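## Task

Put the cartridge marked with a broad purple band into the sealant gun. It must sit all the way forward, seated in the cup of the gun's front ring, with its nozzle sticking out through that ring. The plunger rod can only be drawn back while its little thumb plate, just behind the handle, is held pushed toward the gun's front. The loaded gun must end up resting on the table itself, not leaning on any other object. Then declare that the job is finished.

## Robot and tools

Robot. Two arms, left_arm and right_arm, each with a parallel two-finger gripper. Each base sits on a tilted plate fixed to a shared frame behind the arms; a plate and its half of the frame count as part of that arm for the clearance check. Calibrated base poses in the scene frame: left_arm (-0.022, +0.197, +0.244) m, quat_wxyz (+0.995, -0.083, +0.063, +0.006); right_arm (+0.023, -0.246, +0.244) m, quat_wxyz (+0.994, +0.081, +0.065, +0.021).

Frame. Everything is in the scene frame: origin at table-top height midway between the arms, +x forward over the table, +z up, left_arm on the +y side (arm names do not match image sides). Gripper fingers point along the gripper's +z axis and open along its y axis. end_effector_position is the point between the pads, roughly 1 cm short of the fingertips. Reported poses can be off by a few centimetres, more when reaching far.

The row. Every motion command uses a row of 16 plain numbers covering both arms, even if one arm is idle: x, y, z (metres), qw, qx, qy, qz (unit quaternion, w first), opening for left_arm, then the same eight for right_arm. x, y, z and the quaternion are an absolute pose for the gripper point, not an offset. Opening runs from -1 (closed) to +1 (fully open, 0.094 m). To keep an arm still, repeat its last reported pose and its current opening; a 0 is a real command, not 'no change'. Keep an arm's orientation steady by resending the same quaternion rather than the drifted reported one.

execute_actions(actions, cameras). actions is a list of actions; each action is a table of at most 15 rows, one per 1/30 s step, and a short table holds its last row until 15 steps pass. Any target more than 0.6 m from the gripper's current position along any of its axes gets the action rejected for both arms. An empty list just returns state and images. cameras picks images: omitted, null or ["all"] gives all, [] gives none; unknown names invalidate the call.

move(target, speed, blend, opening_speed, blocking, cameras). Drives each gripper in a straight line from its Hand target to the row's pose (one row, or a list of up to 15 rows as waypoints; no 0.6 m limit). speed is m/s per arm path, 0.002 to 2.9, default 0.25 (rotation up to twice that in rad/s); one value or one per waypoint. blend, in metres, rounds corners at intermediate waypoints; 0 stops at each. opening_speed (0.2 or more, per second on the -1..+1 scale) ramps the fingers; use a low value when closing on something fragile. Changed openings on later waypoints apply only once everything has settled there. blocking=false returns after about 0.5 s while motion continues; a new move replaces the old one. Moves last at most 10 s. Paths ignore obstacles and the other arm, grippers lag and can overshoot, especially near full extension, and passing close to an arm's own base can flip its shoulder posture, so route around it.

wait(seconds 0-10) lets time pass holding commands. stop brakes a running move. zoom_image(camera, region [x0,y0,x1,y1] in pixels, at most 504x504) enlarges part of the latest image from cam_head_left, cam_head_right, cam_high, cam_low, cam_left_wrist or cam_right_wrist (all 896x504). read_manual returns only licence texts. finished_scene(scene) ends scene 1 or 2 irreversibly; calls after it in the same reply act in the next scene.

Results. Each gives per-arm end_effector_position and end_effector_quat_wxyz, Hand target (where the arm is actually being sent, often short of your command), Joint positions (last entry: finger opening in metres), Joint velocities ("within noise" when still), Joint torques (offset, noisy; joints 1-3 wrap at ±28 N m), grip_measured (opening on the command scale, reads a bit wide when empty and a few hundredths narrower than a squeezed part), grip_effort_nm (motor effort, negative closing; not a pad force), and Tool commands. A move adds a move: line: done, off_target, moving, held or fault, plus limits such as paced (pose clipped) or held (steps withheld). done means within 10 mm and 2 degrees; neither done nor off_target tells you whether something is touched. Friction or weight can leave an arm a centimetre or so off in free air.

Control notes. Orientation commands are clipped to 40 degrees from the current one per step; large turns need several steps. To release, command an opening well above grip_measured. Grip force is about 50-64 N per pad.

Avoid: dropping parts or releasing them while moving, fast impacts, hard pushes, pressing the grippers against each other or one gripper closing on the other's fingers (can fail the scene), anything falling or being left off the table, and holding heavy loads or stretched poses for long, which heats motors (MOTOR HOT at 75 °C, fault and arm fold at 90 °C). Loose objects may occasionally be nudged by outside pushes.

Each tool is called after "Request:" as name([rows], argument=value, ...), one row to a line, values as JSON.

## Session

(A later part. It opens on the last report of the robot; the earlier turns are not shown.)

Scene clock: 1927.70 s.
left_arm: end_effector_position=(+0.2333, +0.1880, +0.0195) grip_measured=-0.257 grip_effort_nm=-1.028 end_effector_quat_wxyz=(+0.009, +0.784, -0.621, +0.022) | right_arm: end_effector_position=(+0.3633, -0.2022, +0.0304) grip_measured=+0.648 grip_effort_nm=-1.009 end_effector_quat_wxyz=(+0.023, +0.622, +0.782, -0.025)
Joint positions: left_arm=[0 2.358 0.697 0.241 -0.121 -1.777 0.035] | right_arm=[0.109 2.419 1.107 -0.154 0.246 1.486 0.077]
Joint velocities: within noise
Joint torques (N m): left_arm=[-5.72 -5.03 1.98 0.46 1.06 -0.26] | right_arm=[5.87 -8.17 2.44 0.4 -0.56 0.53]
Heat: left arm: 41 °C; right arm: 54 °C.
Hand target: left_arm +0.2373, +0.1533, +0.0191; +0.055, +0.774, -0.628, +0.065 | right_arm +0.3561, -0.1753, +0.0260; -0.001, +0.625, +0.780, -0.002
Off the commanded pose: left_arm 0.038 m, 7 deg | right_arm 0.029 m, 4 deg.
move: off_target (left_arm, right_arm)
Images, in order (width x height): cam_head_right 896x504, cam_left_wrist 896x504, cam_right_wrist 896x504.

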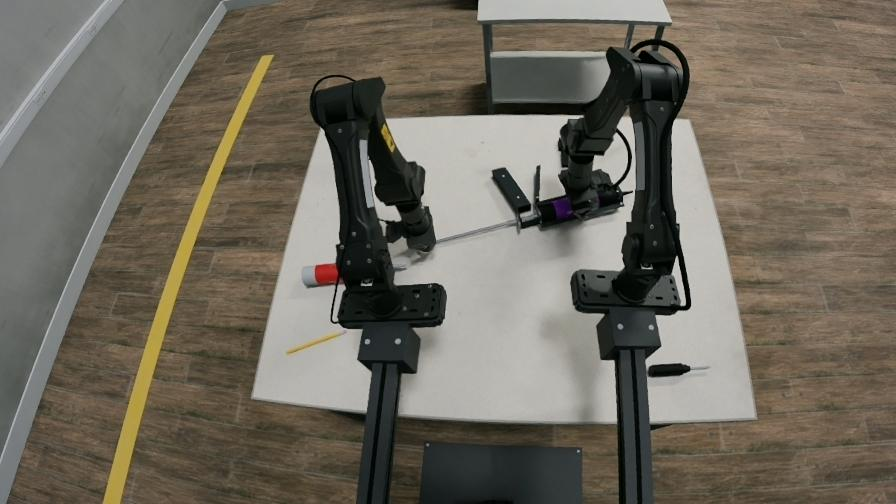

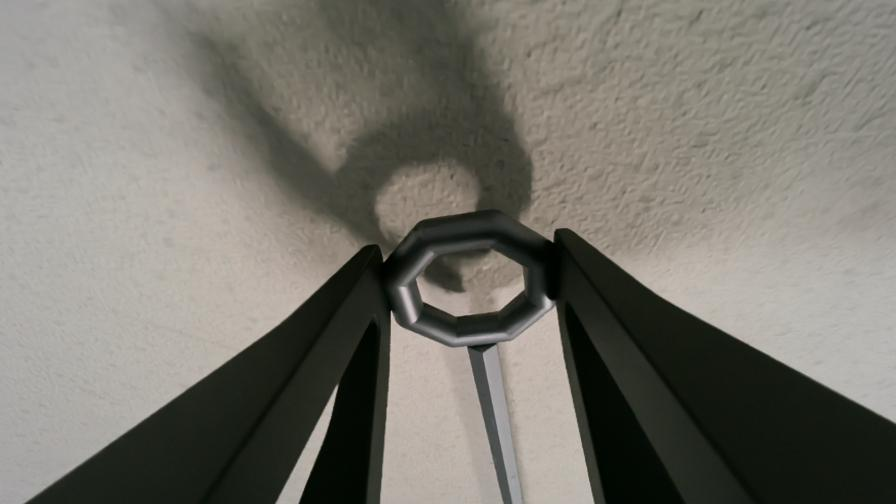

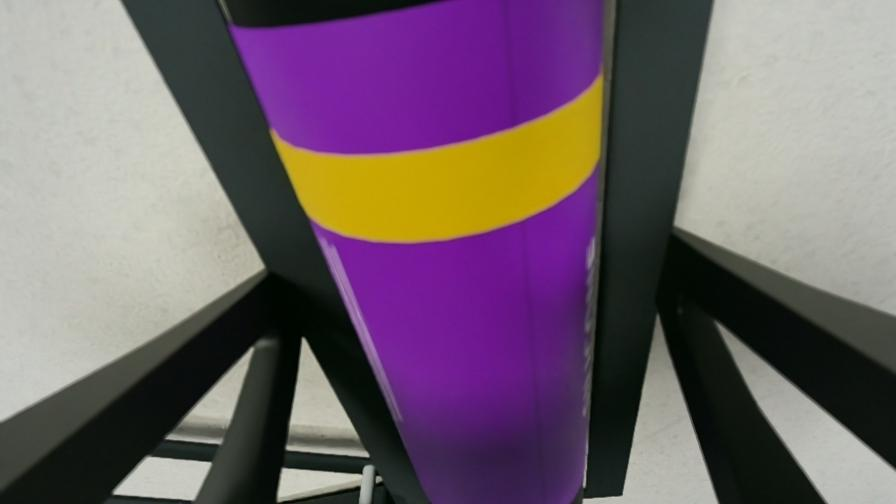

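Request:
move([
  [0.2345,0.1850,0.0175,0.0547,0.7741,-0.6269,0.0679,-0.5,0.3650,-0.2000,0.0260,0,0.6259,0.7799,0,0.45],
  [0.2345,0.1840,0.0175,0.0547,0.7741,-0.6269,0.0679,0.1,0.3660,-0.2040,0.0260,0,0.6259,0.7799,0,1.0],
  [0.2345,0.1840,0.0800,0.0547,0.7741,-0.6269,0.0679,0.1,0.3660,-0.2040,0.0900,0,0.6259,0.7799,0,1.0],
  [0.3000,0.1500,0.1400,0,-0.54,0.84,0,0.4,0.3900,-0.3400,0.1000,0,0.6259,0.7799,0,0.0],
], speed=0.14, cameras=["cam_right_wrist","cam_head_right"])

Request:
move([
  [0.3900,-0.0220,0.1200,0,-0.2130,0.9770,0,0.4,0.3950,-0.3420,0.0600,0,0.6259,0.7799,0,0.0],
], speed=0.14, cameras=["cam_left_wrist","cam_right_wrist","cam_head_right"])

Request:
zoom_image(camera="cam_head_right", region=[500, 170, 640, 250])

Scene clock: 1948.83 s.
left_arm: end_effector_position=(+0.2875, +0.1522, +0.1254) grip_measured=+0.397 grip_effort_nm=0.134 end_effector_quat_wxyz=(-0.018, -0.548, +0.836, +0.010) | right_arm: end_effector_position=(+0.3796, -0.3346, +0.0880) grip_measured=+0.003 grip_effort_nm=-0.125 end_effector_quat_wxyz=(-0.013, +0.623, +0.782, -0.007)
Joint positions: left_arm=[-0.196 2.059 0.961 -0.419 -0.176 -1.345 0.066] | right_arm=[-0.27 2.201 1.178 -0.41 0.127 1.112 0.047]
Joint velocities: within noise
Joint torques (N m): left_arm=[-3.1 -10.24 5.42 0.02 -0.1 0.16] | right_arm=[1.03 -12.68 5.38 -0.01 -0.02 -0.02]
Heat: left arm: 41 °C; right arm: 53 °C.
Hand target: left_arm +0.2996, +0.1499, +0.1396; +0.000, -0.541, +0.841, +0.000 | right_arm +0.3898, -0.3399, +0.0999; +0.000, +0.626, +0.780, +0.000
Off the commanded pose: left_arm 0.019 m, 3 deg | right_arm 0.017 m, 2 deg.
move: off_target (left_arm, right_arm); target 4's new opening was sent with left_arm's hand 0.019 m and 3 deg from that target
Images, in order (width x height): cam_head_right 896x504, cam_right_wrist 896x504.

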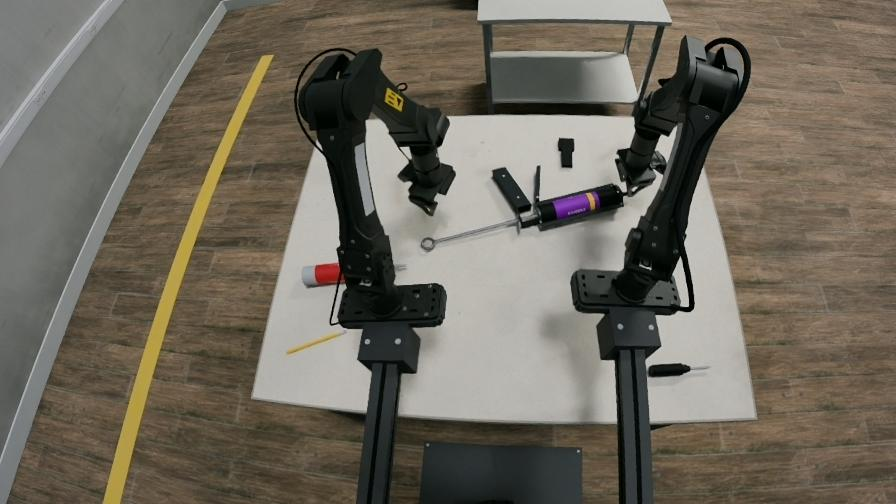

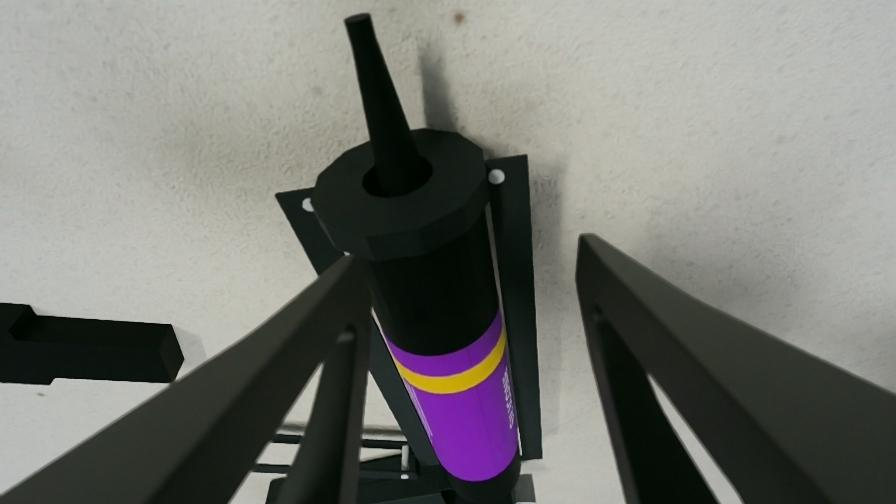

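Scene clock: 1952.17 s.
left_arm: end_effector_position=(+0.3939, -0.0155, +0.1257) grip_measured=+0.397 grip_effort_nm=0.139 end_effector_quat_wxyz=(+0.003, -0.229, +0.973, -0.010) | right_arm: end_effector_position=(+0.3879, -0.3377, +0.0635) grip_measured=+0.003 grip_effort_nm=-0.120 end_effector_quat_wxyz=(-0.008, +0.623, +0.782, -0.005)
Joint positions: left_arm=[-0.511 2.539 1.794 -0.777 -0.196 -0.955 0.066] | right_arm=[-0.281 2.29 1.221 -0.352 0.124 1.098 0.047]
Joint velocities: within noise
Joint torques (N m): left_arm=[-4.38 -8.87 8.02 0.1 -0.11 0.15] | right_arm=[0.79 -9.21 5.31 0.4 0 -0.03]
Heat: left arm: 41 °C; right arm: 53 °C.
Hand target: left_arm +0.3897, -0.0218, +0.1200; +0.000, -0.213, +0.977, -0.001 | right_arm +0.3949, -0.3420, +0.0603; +0.000, +0.626, +0.780, +0.000
Off the commanded pose: left_arm 0.010 m, 2 deg | right_arm 0.009 m, 1 deg.
move: done
Images, in order (width x height): cam_head_right 896x504, cam_left_wrist 896x504, cam_right_wrist 896x504.

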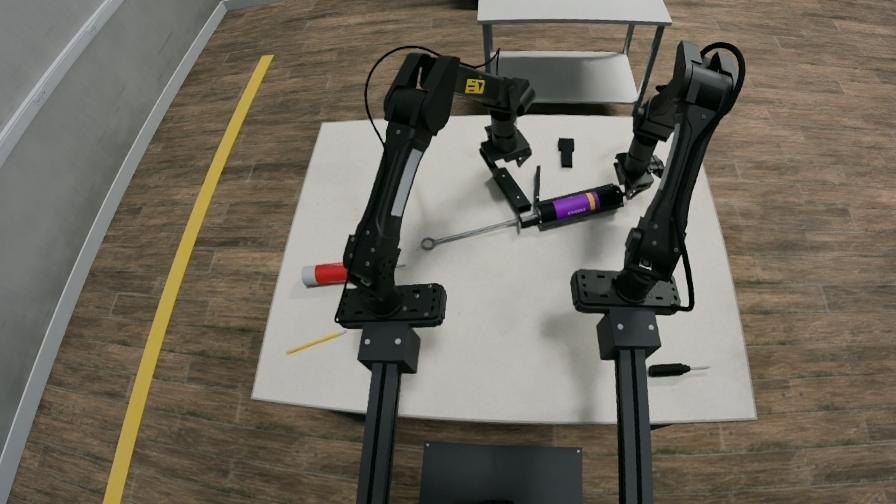

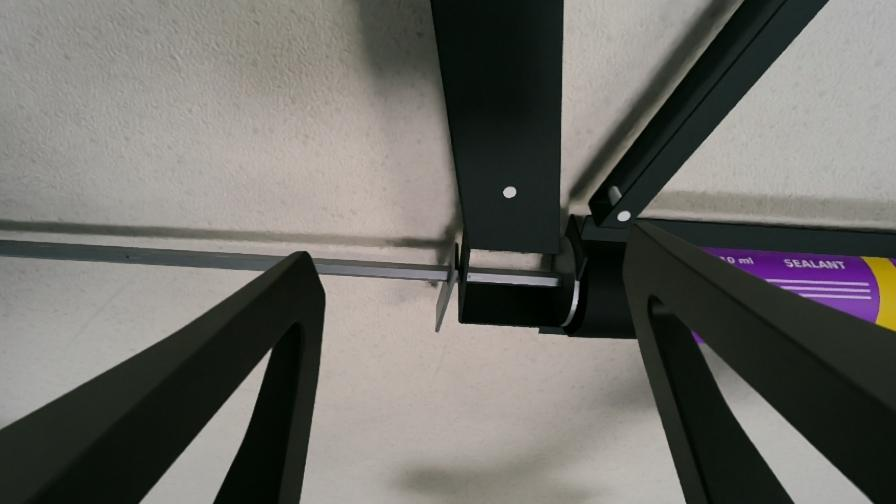

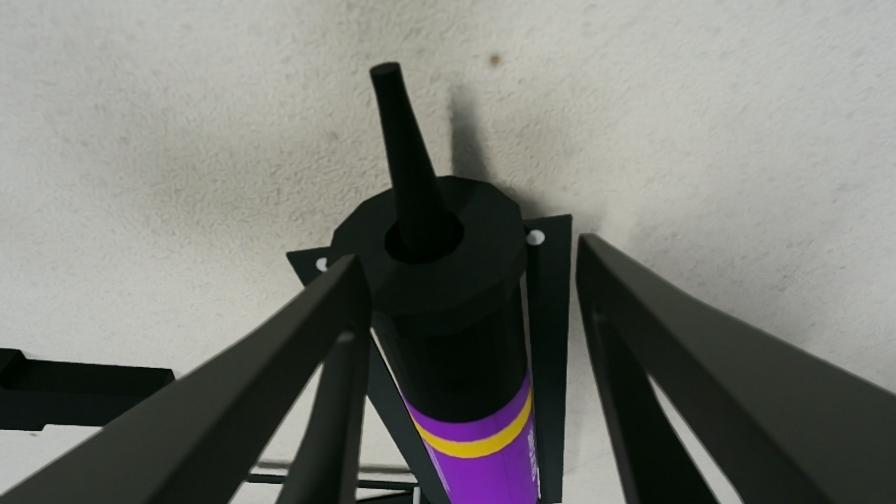

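Scaled by 3.600 from the camera's 896x504 image, which has a finer 1280x720 frame.

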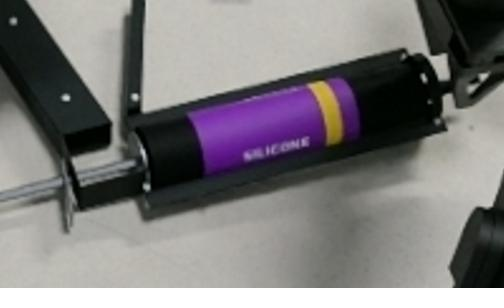

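Request:
move([
  [0.3995,-0.0380,0.0600,0,-0.2130,0.9770,0,0.4,0.4045,-0.3480,0.0500,0,0.6259,0.7799,0,0.0],
  [0.3995,-0.0372,0.0190,0,-0.2130,0.9770,0,0.4,0.4045,-0.3480,0.0215,0,0.6259,0.7799,0,0.0],
], speed=0.12, cameras=["cam_left_wrist","cam_right_wrist"])

Scene clock: 1962.20 s.
left_arm: end_effector_position=(+0.3933, -0.0386, +0.0265) grip_measured=+0.397 grip_effort_nm=0.144 end_effector_quat_wxyz=(-0.008, -0.213, +0.977, +0.000) | right_arm: end_effector_position=(+0.3981, -0.3445, +0.0250) grip_measured=+0.003 grip_effort_nm=-0.120 end_effector_quat_wxyz=(-0.008, +0.624, +0.782, -0.005)
Joint positions: left_arm=[-0.511 2.861 2.003 -0.694 -0.197 -0.929 0.066] | right_arm=[-0.303 2.435 1.318 -0.301 0.121 1.078 0.047]
Joint velocities: within noise
Joint torques (N m): left_arm=[-2.35 -9.91 7.39 0.34 -0.08 0.14] | right_arm=[1.01 -9.85 4.92 0.39 0 0.01]
Heat: left arm: 41 °C; right arm: 52 °C.
Hand target: left_arm +0.3992, -0.0371, +0.0192; +0.000, -0.213, +0.977, +0.000 | right_arm +0.4043, -0.3480, +0.0217; +0.000, +0.626, +0.780, +0.000
Off the commanded pose: left_arm 0.010 m, 1 deg | right_arm 0.008 m, 1 deg.
move: done
Images, in order (width x height): cam_left_wrist 896x504, cam_right_wrist 896x504.

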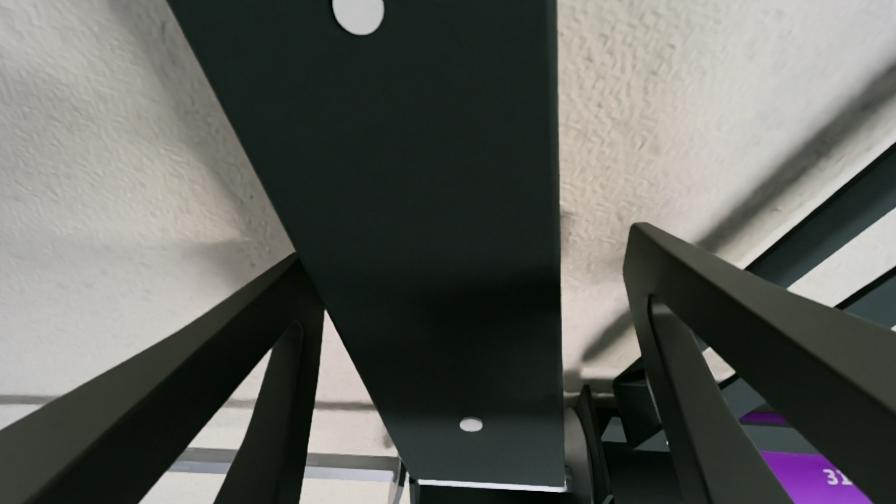

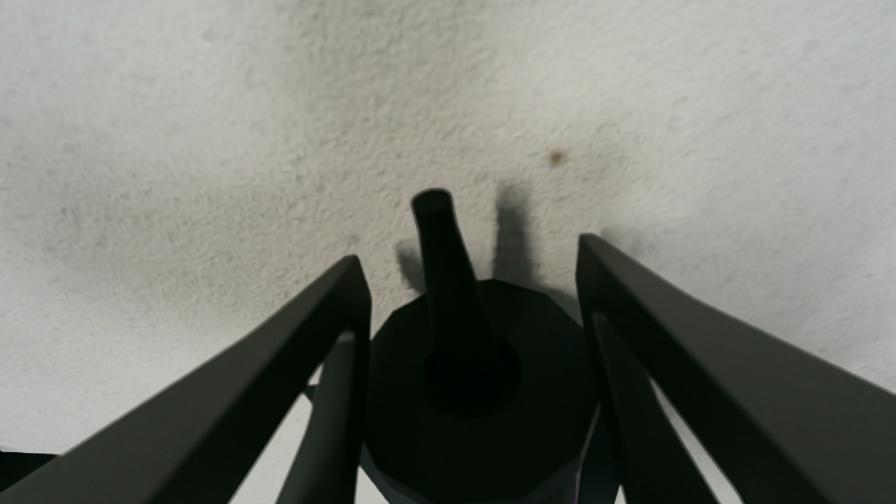

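Request:
move([
  [0.3968,-0.0315,0.0190,0,-0.2130,0.9770,0,0.4,0.4045,-0.3480,0.0215,0,0.6259,0.7799,0,0.0],
  [0.3968,-0.0315,0.0190,0,-0.2130,0.9770,0,-0.22,0.4045,-0.3480,0.0215,0,0.6259,0.7799,0,-0.92],
], speed=0.05, opening_speed=0.6, cameras=["cam_left_wrist","cam_right_wrist"])

Scene clock: 1968.87 s.
left_arm: end_effector_position=(+0.3953, -0.0334, +0.0224) grip_measured=-0.152 grip_effort_nm=-1.028 end_effector_quat_wxyz=(-0.004, -0.216, +0.976, +0.000) | right_arm: end_effector_position=(+0.3987, -0.3460, +0.0248) grip_measured=-0.801 grip_effort_nm=-0.979 end_effector_quat_wxyz=(-0.006, +0.622, +0.783, -0.004)
Joint positions: left_arm=[-0.5 2.861 1.988 -0.671 -0.2 -0.922 0.04] | right_arm=[-0.306 2.435 1.318 -0.297 0.121 1.07 0.009]
Joint velocities: within noise
Joint torques (N m): left_arm=[-2.66 -11.36 4.66 0.37 -0.05 0.18] | right_arm=[1.22 -9.78 4.9 0.35 -0.01 0.11]
Heat: left arm: 43 °C; right arm: 52 °C.
Hand target: left_arm +0.3967, -0.0315, +0.0190; +0.000, -0.213, +0.977, +0.000 | right_arm +0.4044, -0.3480, +0.0216; +0.000, +0.626, +0.780, +0.000
Off the commanded pose: left_arm 0.004 m, 1 deg | right_arm 0.007 m, 1 deg.
move: done
Images, in order (width x height): cam_left_wrist 896x504, cam_right_wrist 896x504.

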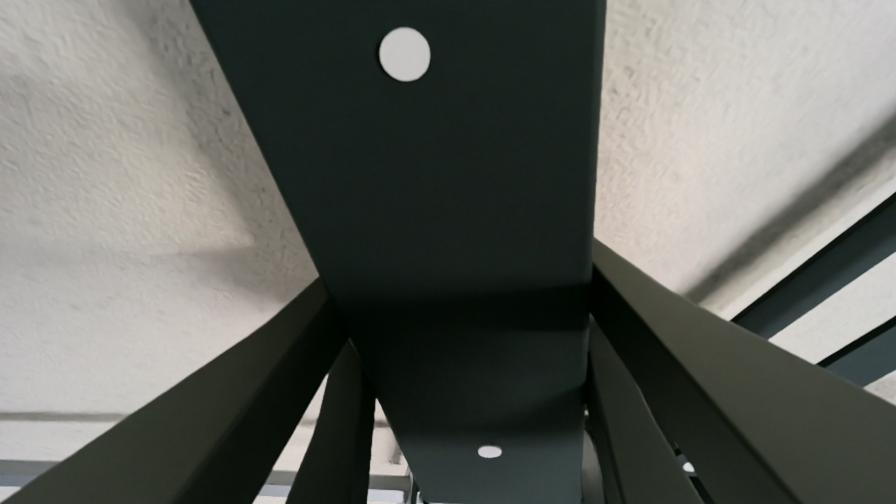

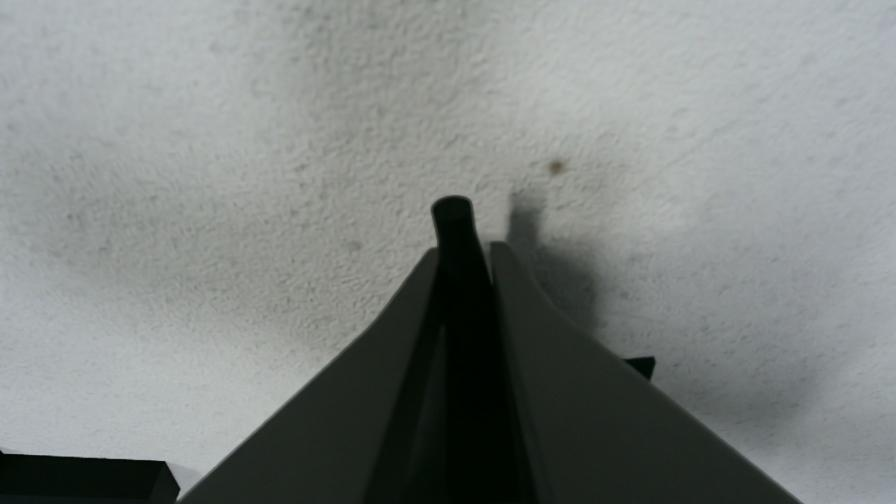

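Lift then pull.

Request:
move(target=[0.3968,-0.0315,0.0190,0,-0.2130,0.9770,0,-0.22,0.4075,-0.3490,0.0470,0,0.6259,0.7799,0,-0.95], speed=0.03, cameras=["cam_right_wrist"])

Scene clock: 1971.50 s.
left_arm: end_effector_position=(+0.3954, -0.0332, +0.0223) grip_measured=-0.153 grip_effort_nm=-1.038 end_effector_quat_wxyz=(-0.004, -0.216, +0.976, +0.000) | right_arm: end_effector_position=(+0.3967, -0.3460, +0.0293) grip_measured=-0.805 grip_effort_nm=-1.004 end_effector_quat_wxyz=(-0.012, +0.622, +0.783, -0.006)
Joint positions: left_arm=[-0.499 2.861 1.988 -0.671 -0.2 -0.922 0.04] | right_arm=[-0.306 2.422 1.318 -0.321 0.121 1.071 0.009]
Joint velocities: within noise
Joint torques (N m): left_arm=[-2.84 -11.34 4.64 0.37 -0.06 0.13] | right_arm=[1.77 -15.23 3.92 -0.09 0.01 0.11]
Heat: left arm: 43 °C; right arm: 53 °C.
Hand target: left_arm +0.3966, -0.0315, +0.0190; +0.000, -0.213, +0.977, +0.000 | right_arm +0.4074, -0.3489, +0.0464; +0.000, +0.626, +0.780, +0.000
Off the commanded pose: left_arm 0.004 m, 1 deg | right_arm 0.021 m, 2 deg.
move: off_target (right_arm)
Images, in order (width x height): cam_right_wrist 896x504.

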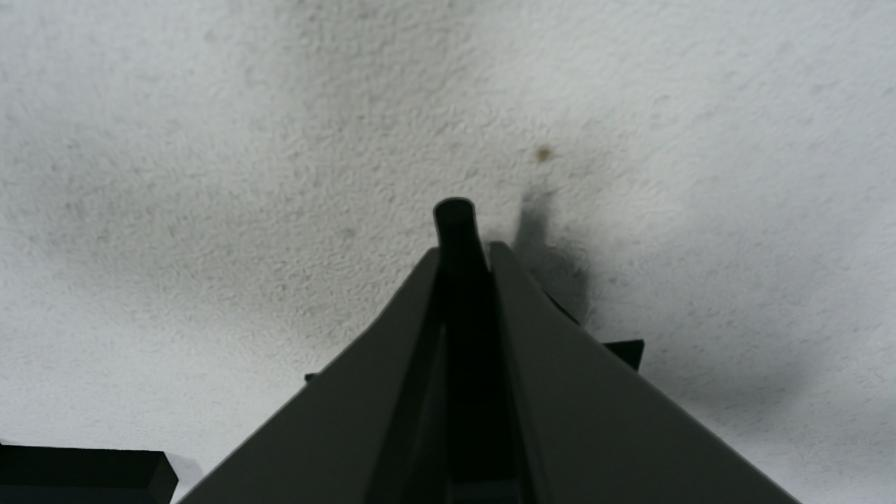

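Request:
move([
  [0.3968,-0.0315,0.0190,0,-0.2130,0.9770,0,-0.22,0.4100,-0.3590,0.0480,0,0.6259,0.7799,0,-0.97],
  [0.3968,-0.0315,0.0190,0,-0.2130,0.9770,0,-0.22,0.4160,-0.3670,0.0480,0,0.6259,0.7799,0,-0.97],
], speed=0.03, cameras=["cam_right_wrist","cam_head_right"])

Request:
zoom_image(camera="cam_head_right", region=[500, 170, 640, 250])

Scene clock: 1975.13 s.
left_arm: end_effector_position=(+0.3968, -0.0359, +0.0224) grip_measured=-0.154 grip_effort_nm=-1.028 end_effector_quat_wxyz=(-0.004, -0.216, +0.976, -0.007) | right_arm: end_effector_position=(+0.4015, -0.3555, +0.0345) grip_measured=-0.806 grip_effort_nm=-1.004 end_effector_quat_wxyz=(-0.021, +0.622, +0.783, -0.001)
Joint positions: left_arm=[-0.499 2.861 1.988 -0.661 -0.19 -0.919 0.04] | right_arm=[-0.332 2.422 1.365 -0.377 0.1 1.048 0.009]
Joint velocities: within noise
Joint torques (N m): left_arm=[-2.65 -11.38 4.78 0.33 -0.14 0.12] | right_arm=[0.84 -13.75 5.93 0 0.12 -0.02]
Heat: left arm: 44 °C; right arm: 56 °C.
Hand target: left_arm +0.3967, -0.0316, +0.0190; +0.000, -0.213, +0.977, +0.000 | right_arm +0.4157, -0.3669, +0.0480; +0.000, +0.626, +0.780, +0.000
Off the commanded pose: left_arm 0.006 m, 1 deg | right_arm 0.023 m, 2 deg.
move: off_target (right_arm)
Images, in order (width x height): cam_head_right 896x504, cam_right_wrist 896x504.

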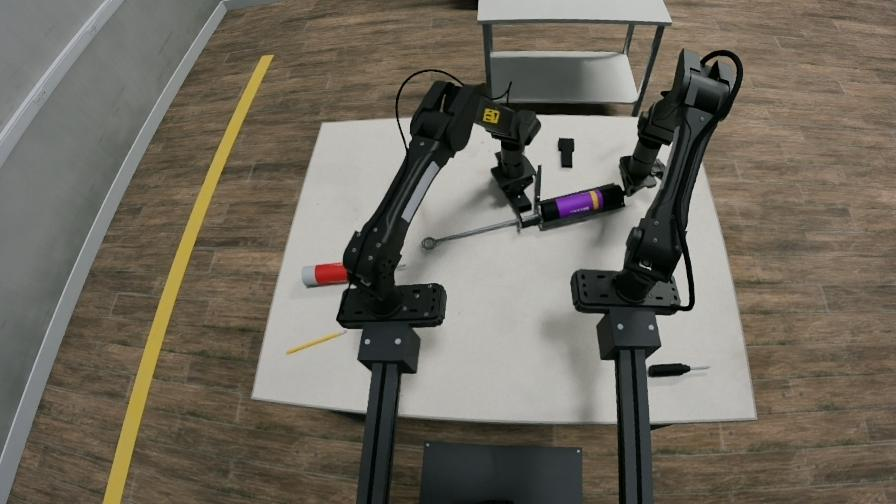

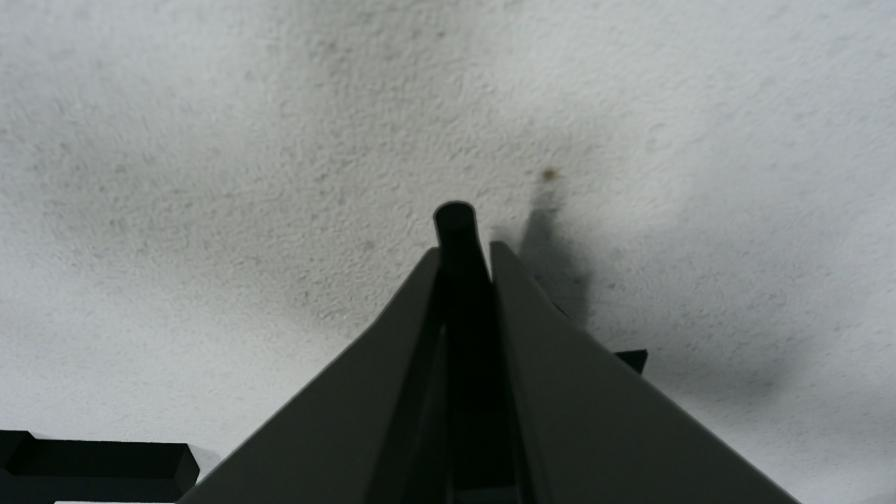

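Scaled by 3.600 from the camera's 896x504 image, which has a finer 1280x720 frame.

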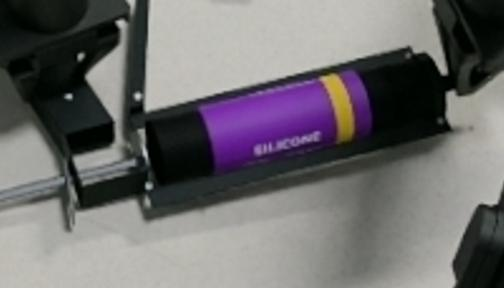

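Request:
move([
  [0.3968,-0.0260,0.0190,0,-0.2130,0.9770,0,-0.22,0.4160,-0.3750,0.0430,0,0.6259,0.7799,0,-0.97],
], speed=0.03, cameras=["cam_right_wrist","cam_head_right","cam_left_wrist"])

Request:
zoom_image(camera="cam_head_right", region=[500, 170, 640, 250])

Scene clock: 1978.60 s.
left_arm: end_effector_position=(+0.3961, -0.0361, +0.0213) grip_measured=-0.154 grip_effort_nm=-1.028 end_effector_quat_wxyz=(-0.003, -0.216, +0.976, -0.008) | right_arm: end_effector_position=(+0.4024, -0.3567, +0.0355) grip_measured=-0.806 grip_effort_nm=-1.004 end_effector_quat_wxyz=(-0.025, +0.619, +0.785, +0.005)
Joint positions: left_arm=[-0.499 2.861 1.983 -0.653 -0.189 -0.919 0.04] | right_arm=[-0.34 2.422 1.375 -0.39 0.085 1.031 0.009]
Joint velocities: within noise
Joint torques (N m): left_arm=[-1.94 -12.16 3.07 0.32 -0.12 0.25] | right_arm=[-0.08 -12.26 6.53 0.15 0.21 -0.04]
Heat: left arm: 45 °C; right arm: 58 °C.
Hand target: left_arm +0.3967, -0.0262, +0.0190; +0.000, -0.213, +0.977, +0.000 | right_arm +0.4154, -0.3748, +0.0435; +0.000, +0.626, +0.780, +0.000
Off the commanded pose: left_arm 0.010 m, 1 deg | right_arm 0.024 m, 3 deg.
move: off_target (right_arm)
Images, in order (width x height): cam_head_right 896x504, cam_left_wrist 896x504, cam_right_wrist 896x504.

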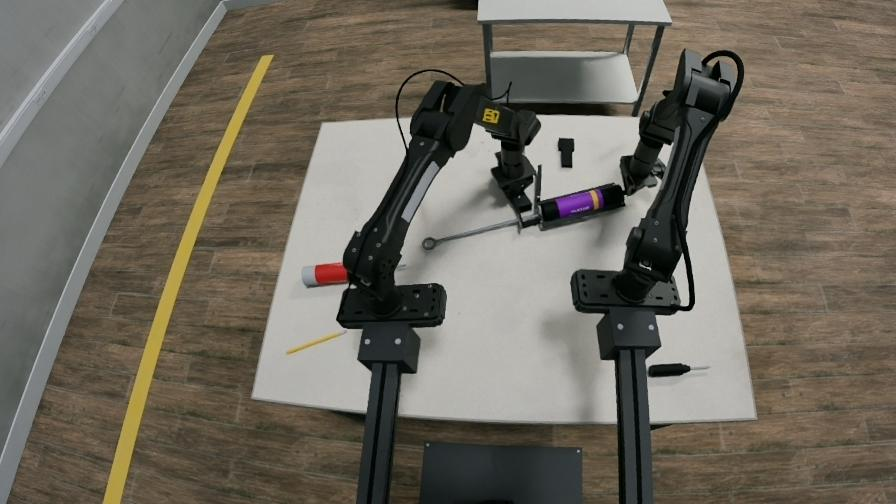

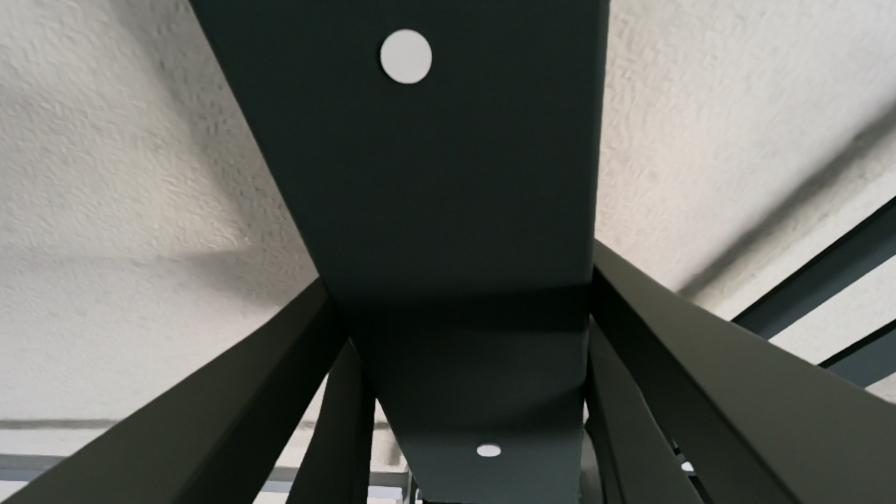

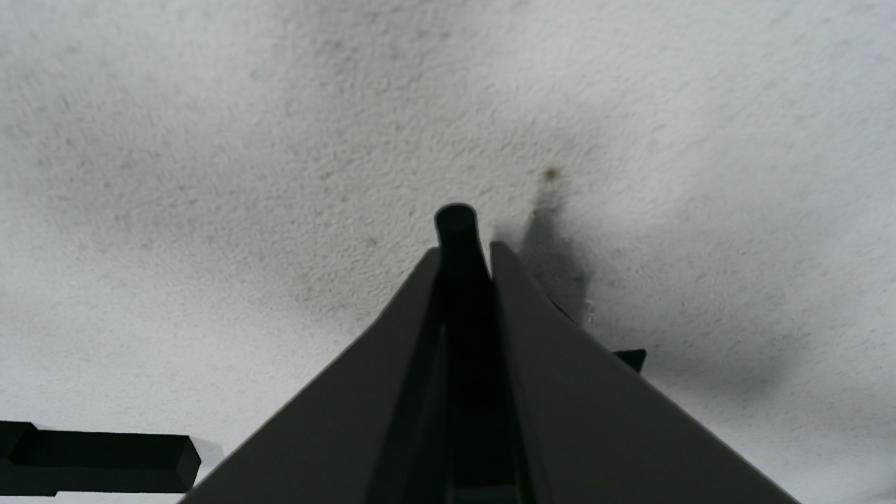

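Scaled by 3.600 from the camera's 896x504 image, which has a finer 1280x720 frame.

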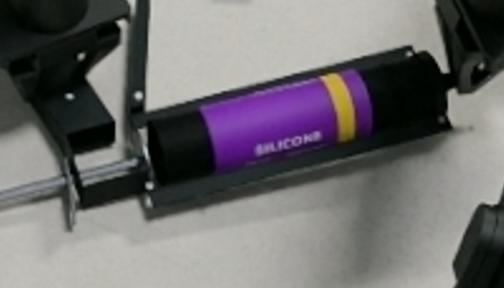

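Request:
move([
  [0.3968,-0.0315,0.0190,0,-0.2130,0.9770,0,-0.22,0.4090,-0.3620,0.0380,0,0.6259,0.7799,0,-0.97],
  [0.3968,-0.0315,0.0190,0,-0.2130,0.9770,0,-0.22,0.4090,-0.3620,0.0380,0,0.6259,0.7799,0,-0.45],
  [0.3968,-0.0315,0.0190,0,-0.2130,0.9770,0,-0.22,0.4060,-0.3440,0.0340,0,0.6259,0.7799,0,-0.45],
], speed=0.05, opening_speed=0.8, cameras=["cam_right_wrist","cam_head_right"])

Scene clock: 1985.27 s.
left_arm: end_effector_position=(+0.3963, -0.0361, +0.0212) grip_measured=-0.162 grip_effort_nm=-1.033 end_effector_quat_wxyz=(-0.003, -0.219, +0.976, -0.008) | right_arm: end_effector_position=(+0.3991, -0.3458, +0.0306) grip_measured=-0.453 grip_effort_nm=0.164 end_effector_quat_wxyz=(-0.015, +0.626, +0.780, -0.001)
Joint positions: left_arm=[-0.499 2.861 1.982 -0.652 -0.189 -0.924 0.039] | right_arm=[-0.31 2.422 1.329 -0.333 0.107 1.079 0.026]
Joint velocities: within noise
Joint torques (N m): left_arm=[-2.8 -11.4 5.04 0.25 -0.15 0.19] | right_arm=[2.76 -11.95 3.15 0.34 0.12 0.12]
Heat: left arm: 46 °C; right arm: 59 °C.
Hand target: left_arm +0.3966, -0.0315, +0.0190; +0.000, -0.213, +0.977, +0.000 | right_arm +0.4059, -0.3440, +0.0341; +0.000, +0.626, +0.780, +0.000
Off the commanded pose: left_arm 0.005 m, 1 deg | right_arm 0.008 m, 2 deg.
move: done; target 2's new opening was sent with right_arm's hand 0.011 m and 3 deg from that target
Images, in order (width x height): cam_head_right 896x504, cam_right_wrist 896x504.

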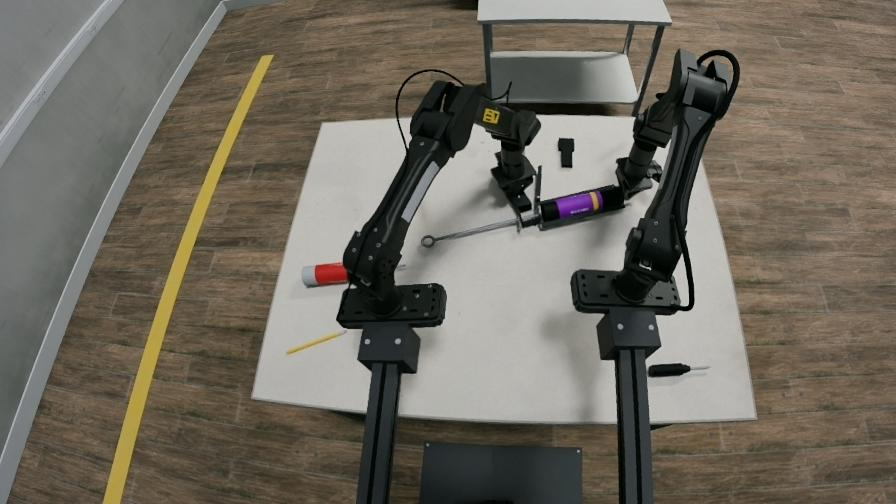

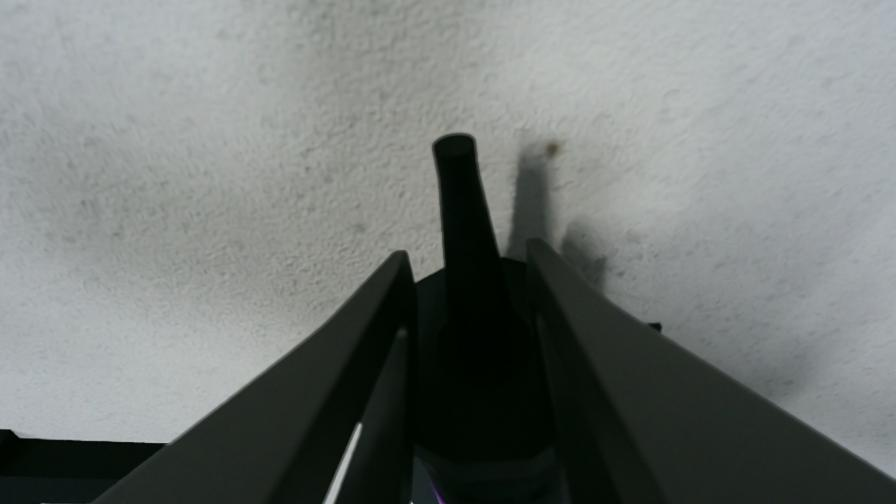

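Request:
move([
  [0.3968,-0.0315,0.0190,0,-0.2130,0.9770,0,-0.22,0.4040,-0.3350,0.0340,0,0.6259,0.7799,0,-0.45],
], speed=0.04, cameras=["cam_right_wrist","cam_head_right"])

Scene clock: 1988.43 s.
left_arm: end_effector_position=(+0.3963, -0.0361, +0.0212) grip_measured=-0.162 grip_effort_nm=-1.023 end_effector_quat_wxyz=(-0.003, -0.219, +0.976, -0.008) | right_arm: end_effector_position=(+0.3996, -0.3461, +0.0292) grip_measured=-0.453 grip_effort_nm=0.164 end_effector_quat_wxyz=(-0.004, +0.630, +0.777, -0.008)
Joint positions: left_arm=[-0.499 2.861 1.982 -0.652 -0.189 -0.924 0.039] | right_arm=[-0.3 2.422 1.316 -0.306 0.132 1.096 0.026]
Joint velocities: within noise
Joint torques (N m): left_arm=[-2.71 -11.34 5.12 0.26 -0.14 0.18] | right_arm=[3.82 -12.26 2.4 0.26 -0.11 0.17]
Heat: left arm: 46 °C; right arm: 60 °C.
Hand target: left_arm +0.3966, -0.0315, +0.0190; +0.000, -0.213, +0.977, +0.000 | right_arm +0.4037, -0.3350, +0.0338; +0.000, +0.626, +0.780, +0.000
Off the commanded pose: left_arm 0.005 m, 1 deg | right_arm 0.013 m, 1 deg.
move: off_target (right_arm)
Images, in order (width x height): cam_head_right 896x504, cam_right_wrist 896x504.

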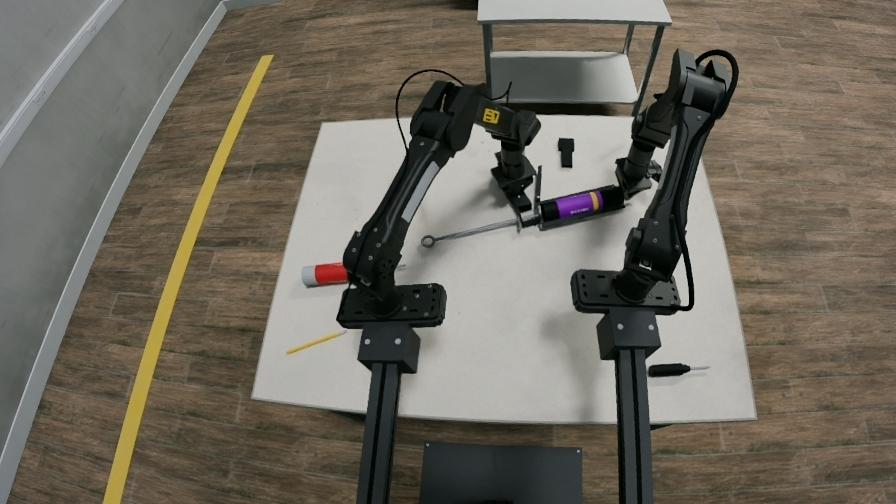

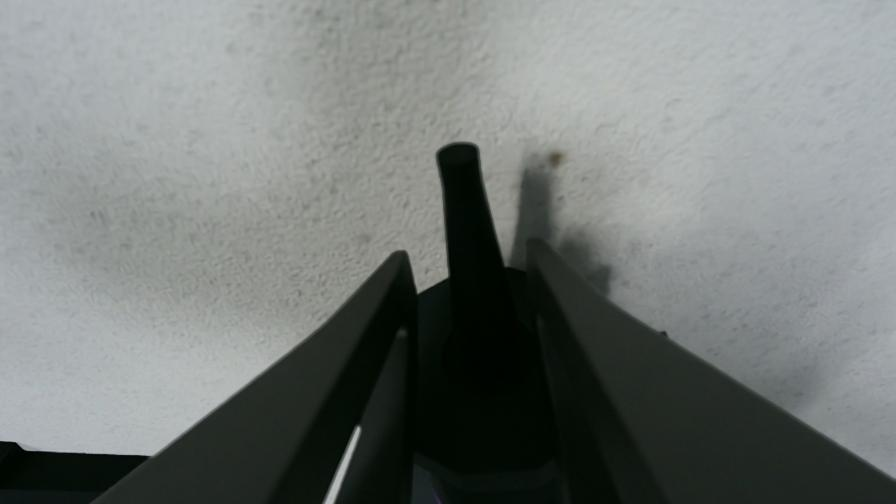

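Request:
move([
  [0.3968,-0.0315,0.0190,0,-0.2130,0.9770,0,-0.22,0.4050,-0.3420,0.0330,0,0.6259,0.7799,0,-0.9],
  [0.3968,-0.0325,0.0190,0,-0.2130,0.9770,0,0.4,0.4050,-0.3420,0.0330,0,0.6259,0.7799,0,-0.9],
  [0.3850,-0.0300,0.1200,0,-0.2130,0.9770,0,0.1,0.4050,-0.3420,0.0330,0,0.6259,0.7799,0,-0.9],
  [0.3000,0.1500,0.1400,0,-0.54,0.84,0,0.1,0.4050,-0.3420,0.0330,0,0.6259,0.7799,0,-0.9],
  [0.2420,0.1960,0.0800,0.0547,0.7741,-0.6269,0.0679,0.1,0.4050,-0.3420,0.0330,0,0.6259,0.7799,0,-0.9],
], speed=0.15, cameras=["cam_right_wrist","cam_head_right","cam_left_wrist"])

Request:
zoom_image(camera="cam_head_right", region=[500, 170, 640, 250])

Scene clock: 2002.07 s.
left_arm: end_effector_position=(+0.2426, +0.1958, +0.0814) grip_measured=+0.103 grip_effort_nm=-0.129 end_effector_quat_wxyz=(+0.054, +0.769, -0.634, +0.065) | right_arm: end_effector_position=(+0.3985, -0.3455, +0.0291) grip_measured=-0.791 grip_effort_nm=-1.013 end_effector_quat_wxyz=(-0.005, +0.626, +0.780, -0.009)
Joint positions: left_arm=[0.076 2.064 0.662 -0.013 0.015 -1.664 0.052] | right_arm=[-0.3 2.422 1.313 -0.307 0.131 1.087 0.01]
Joint velocities: within noise
Joint torques (N m): left_arm=[-0.98 -5.85 1.47 0.39 0.1 -0.14] | right_arm=[2.33 -11.74 3.81 0.23 -0.07 0.08]
Heat: left arm: 47 °C; right arm: 61 °C.
Hand target: left_arm +0.2420, +0.1960, +0.0800; +0.055, +0.774, -0.627, +0.068 | right_arm +0.4049, -0.3419, +0.0329; +0.000, +0.626, +0.780, +0.000
Off the commanded pose: left_arm 0.002 m, 1 deg | right_arm 0.008 m, 1 deg.
move: done; target 3's new opening was sent with left_arm's hand 0.025 m and 2 deg from that target
Images, in order (width x height): cam_head_right 896x504, cam_left_wrist 896x504, cam_right_wrist 896x504.

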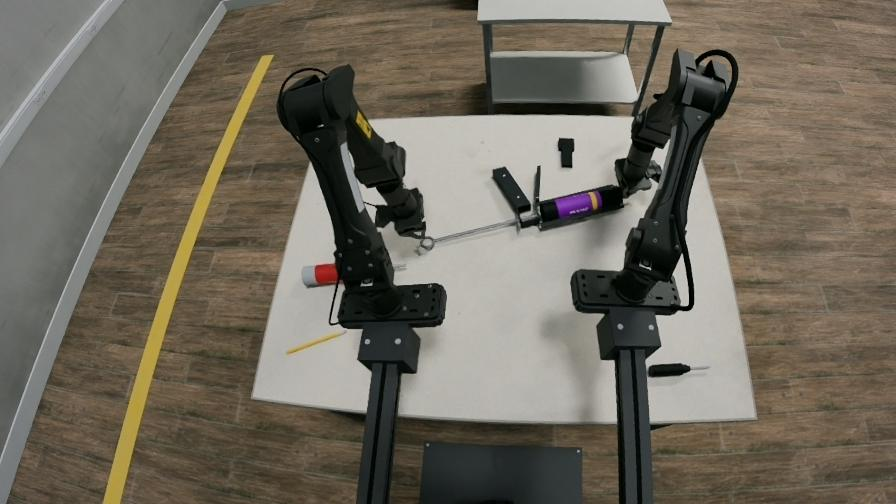

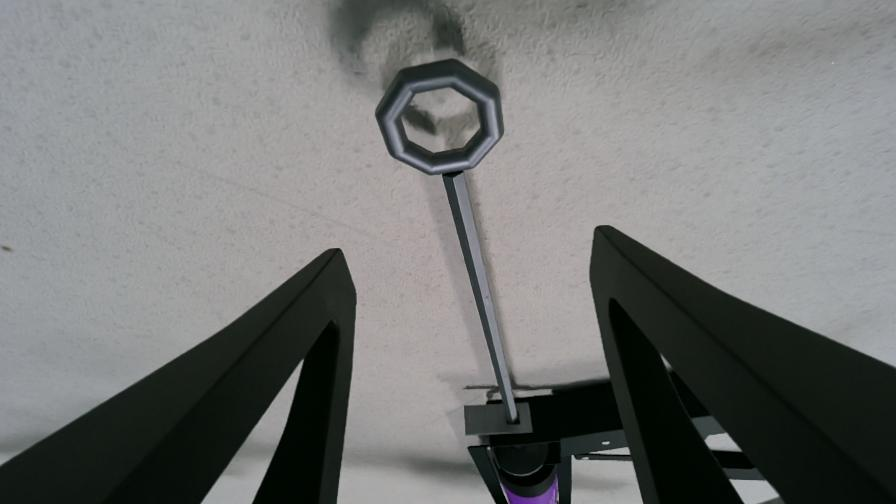

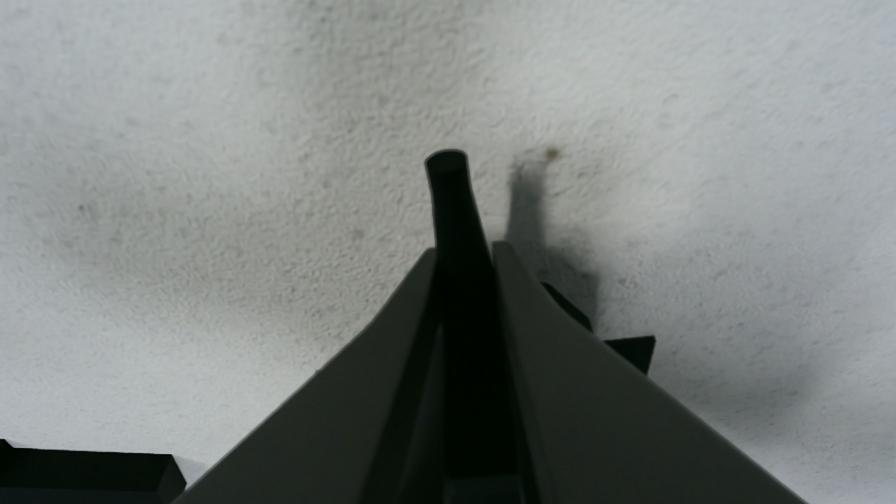

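Scaled by 3.600 from the camera's 896x504 image, which has a finer 1280x720 frame.

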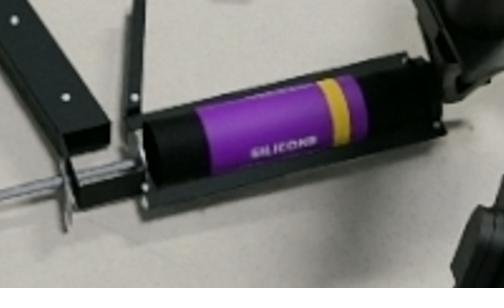

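Request:
move([
  [0.2350,0.1955,0.0300,0.0547,0.7741,-0.6269,0.0679,0.1,0.4050,-0.3420,0.0330,0,0.6259,0.7799,0,-0.92],
  [0.2355,0.1952,0.0165,0.0547,0.7741,-0.6269,0.0679,0.1,0.4050,-0.3420,0.0330,0,0.6259,0.7799,0,-0.92],
], speed=0.08, cameras=["cam_left_wrist"])

Scene clock: 2007.67 s.
left_arm: end_effector_position=(+0.2367, +0.1950, +0.0217) grip_measured=+0.103 grip_effort_nm=-0.134 end_effector_quat_wxyz=(+0.053, +0.776, -0.625, +0.067) | right_arm: end_effector_position=(+0.3985, -0.3455, +0.0291) grip_measured=-0.791 grip_effort_nm=-1.004 end_effector_quat_wxyz=(-0.005, +0.626, +0.780, -0.009)
Joint positions: left_arm=[0.111 2.338 0.699 0.23 0.021 -1.651 0.052] | right_arm=[-0.3 2.422 1.313 -0.307 0.131 1.087 0.01]
Joint velocities: within noise
Joint torques (N m): left_arm=[-0.77 -5.03 1.02 0.41 0.11 0.17] | right_arm=[2.24 -11.74 3.7 0.24 -0.06 0.09]
Heat: left arm: 45 °C; right arm: 62 °C.
Hand target: left_arm +0.2355, +0.1952, +0.0167; +0.055, +0.774, -0.627, +0.068 | right_arm +0.4049, -0.3419, +0.0329; +0.000, +0.626, +0.780, +0.000
Off the commanded pose: left_arm 0.005 m, 0 deg | right_arm 0.008 m, 1 deg.
move: done
Images, in order (width x height): cam_left_wrist 896x504.

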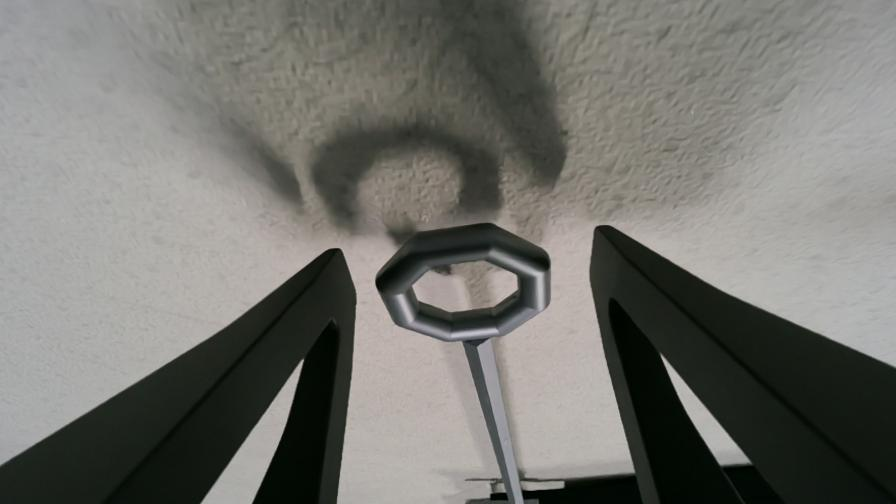

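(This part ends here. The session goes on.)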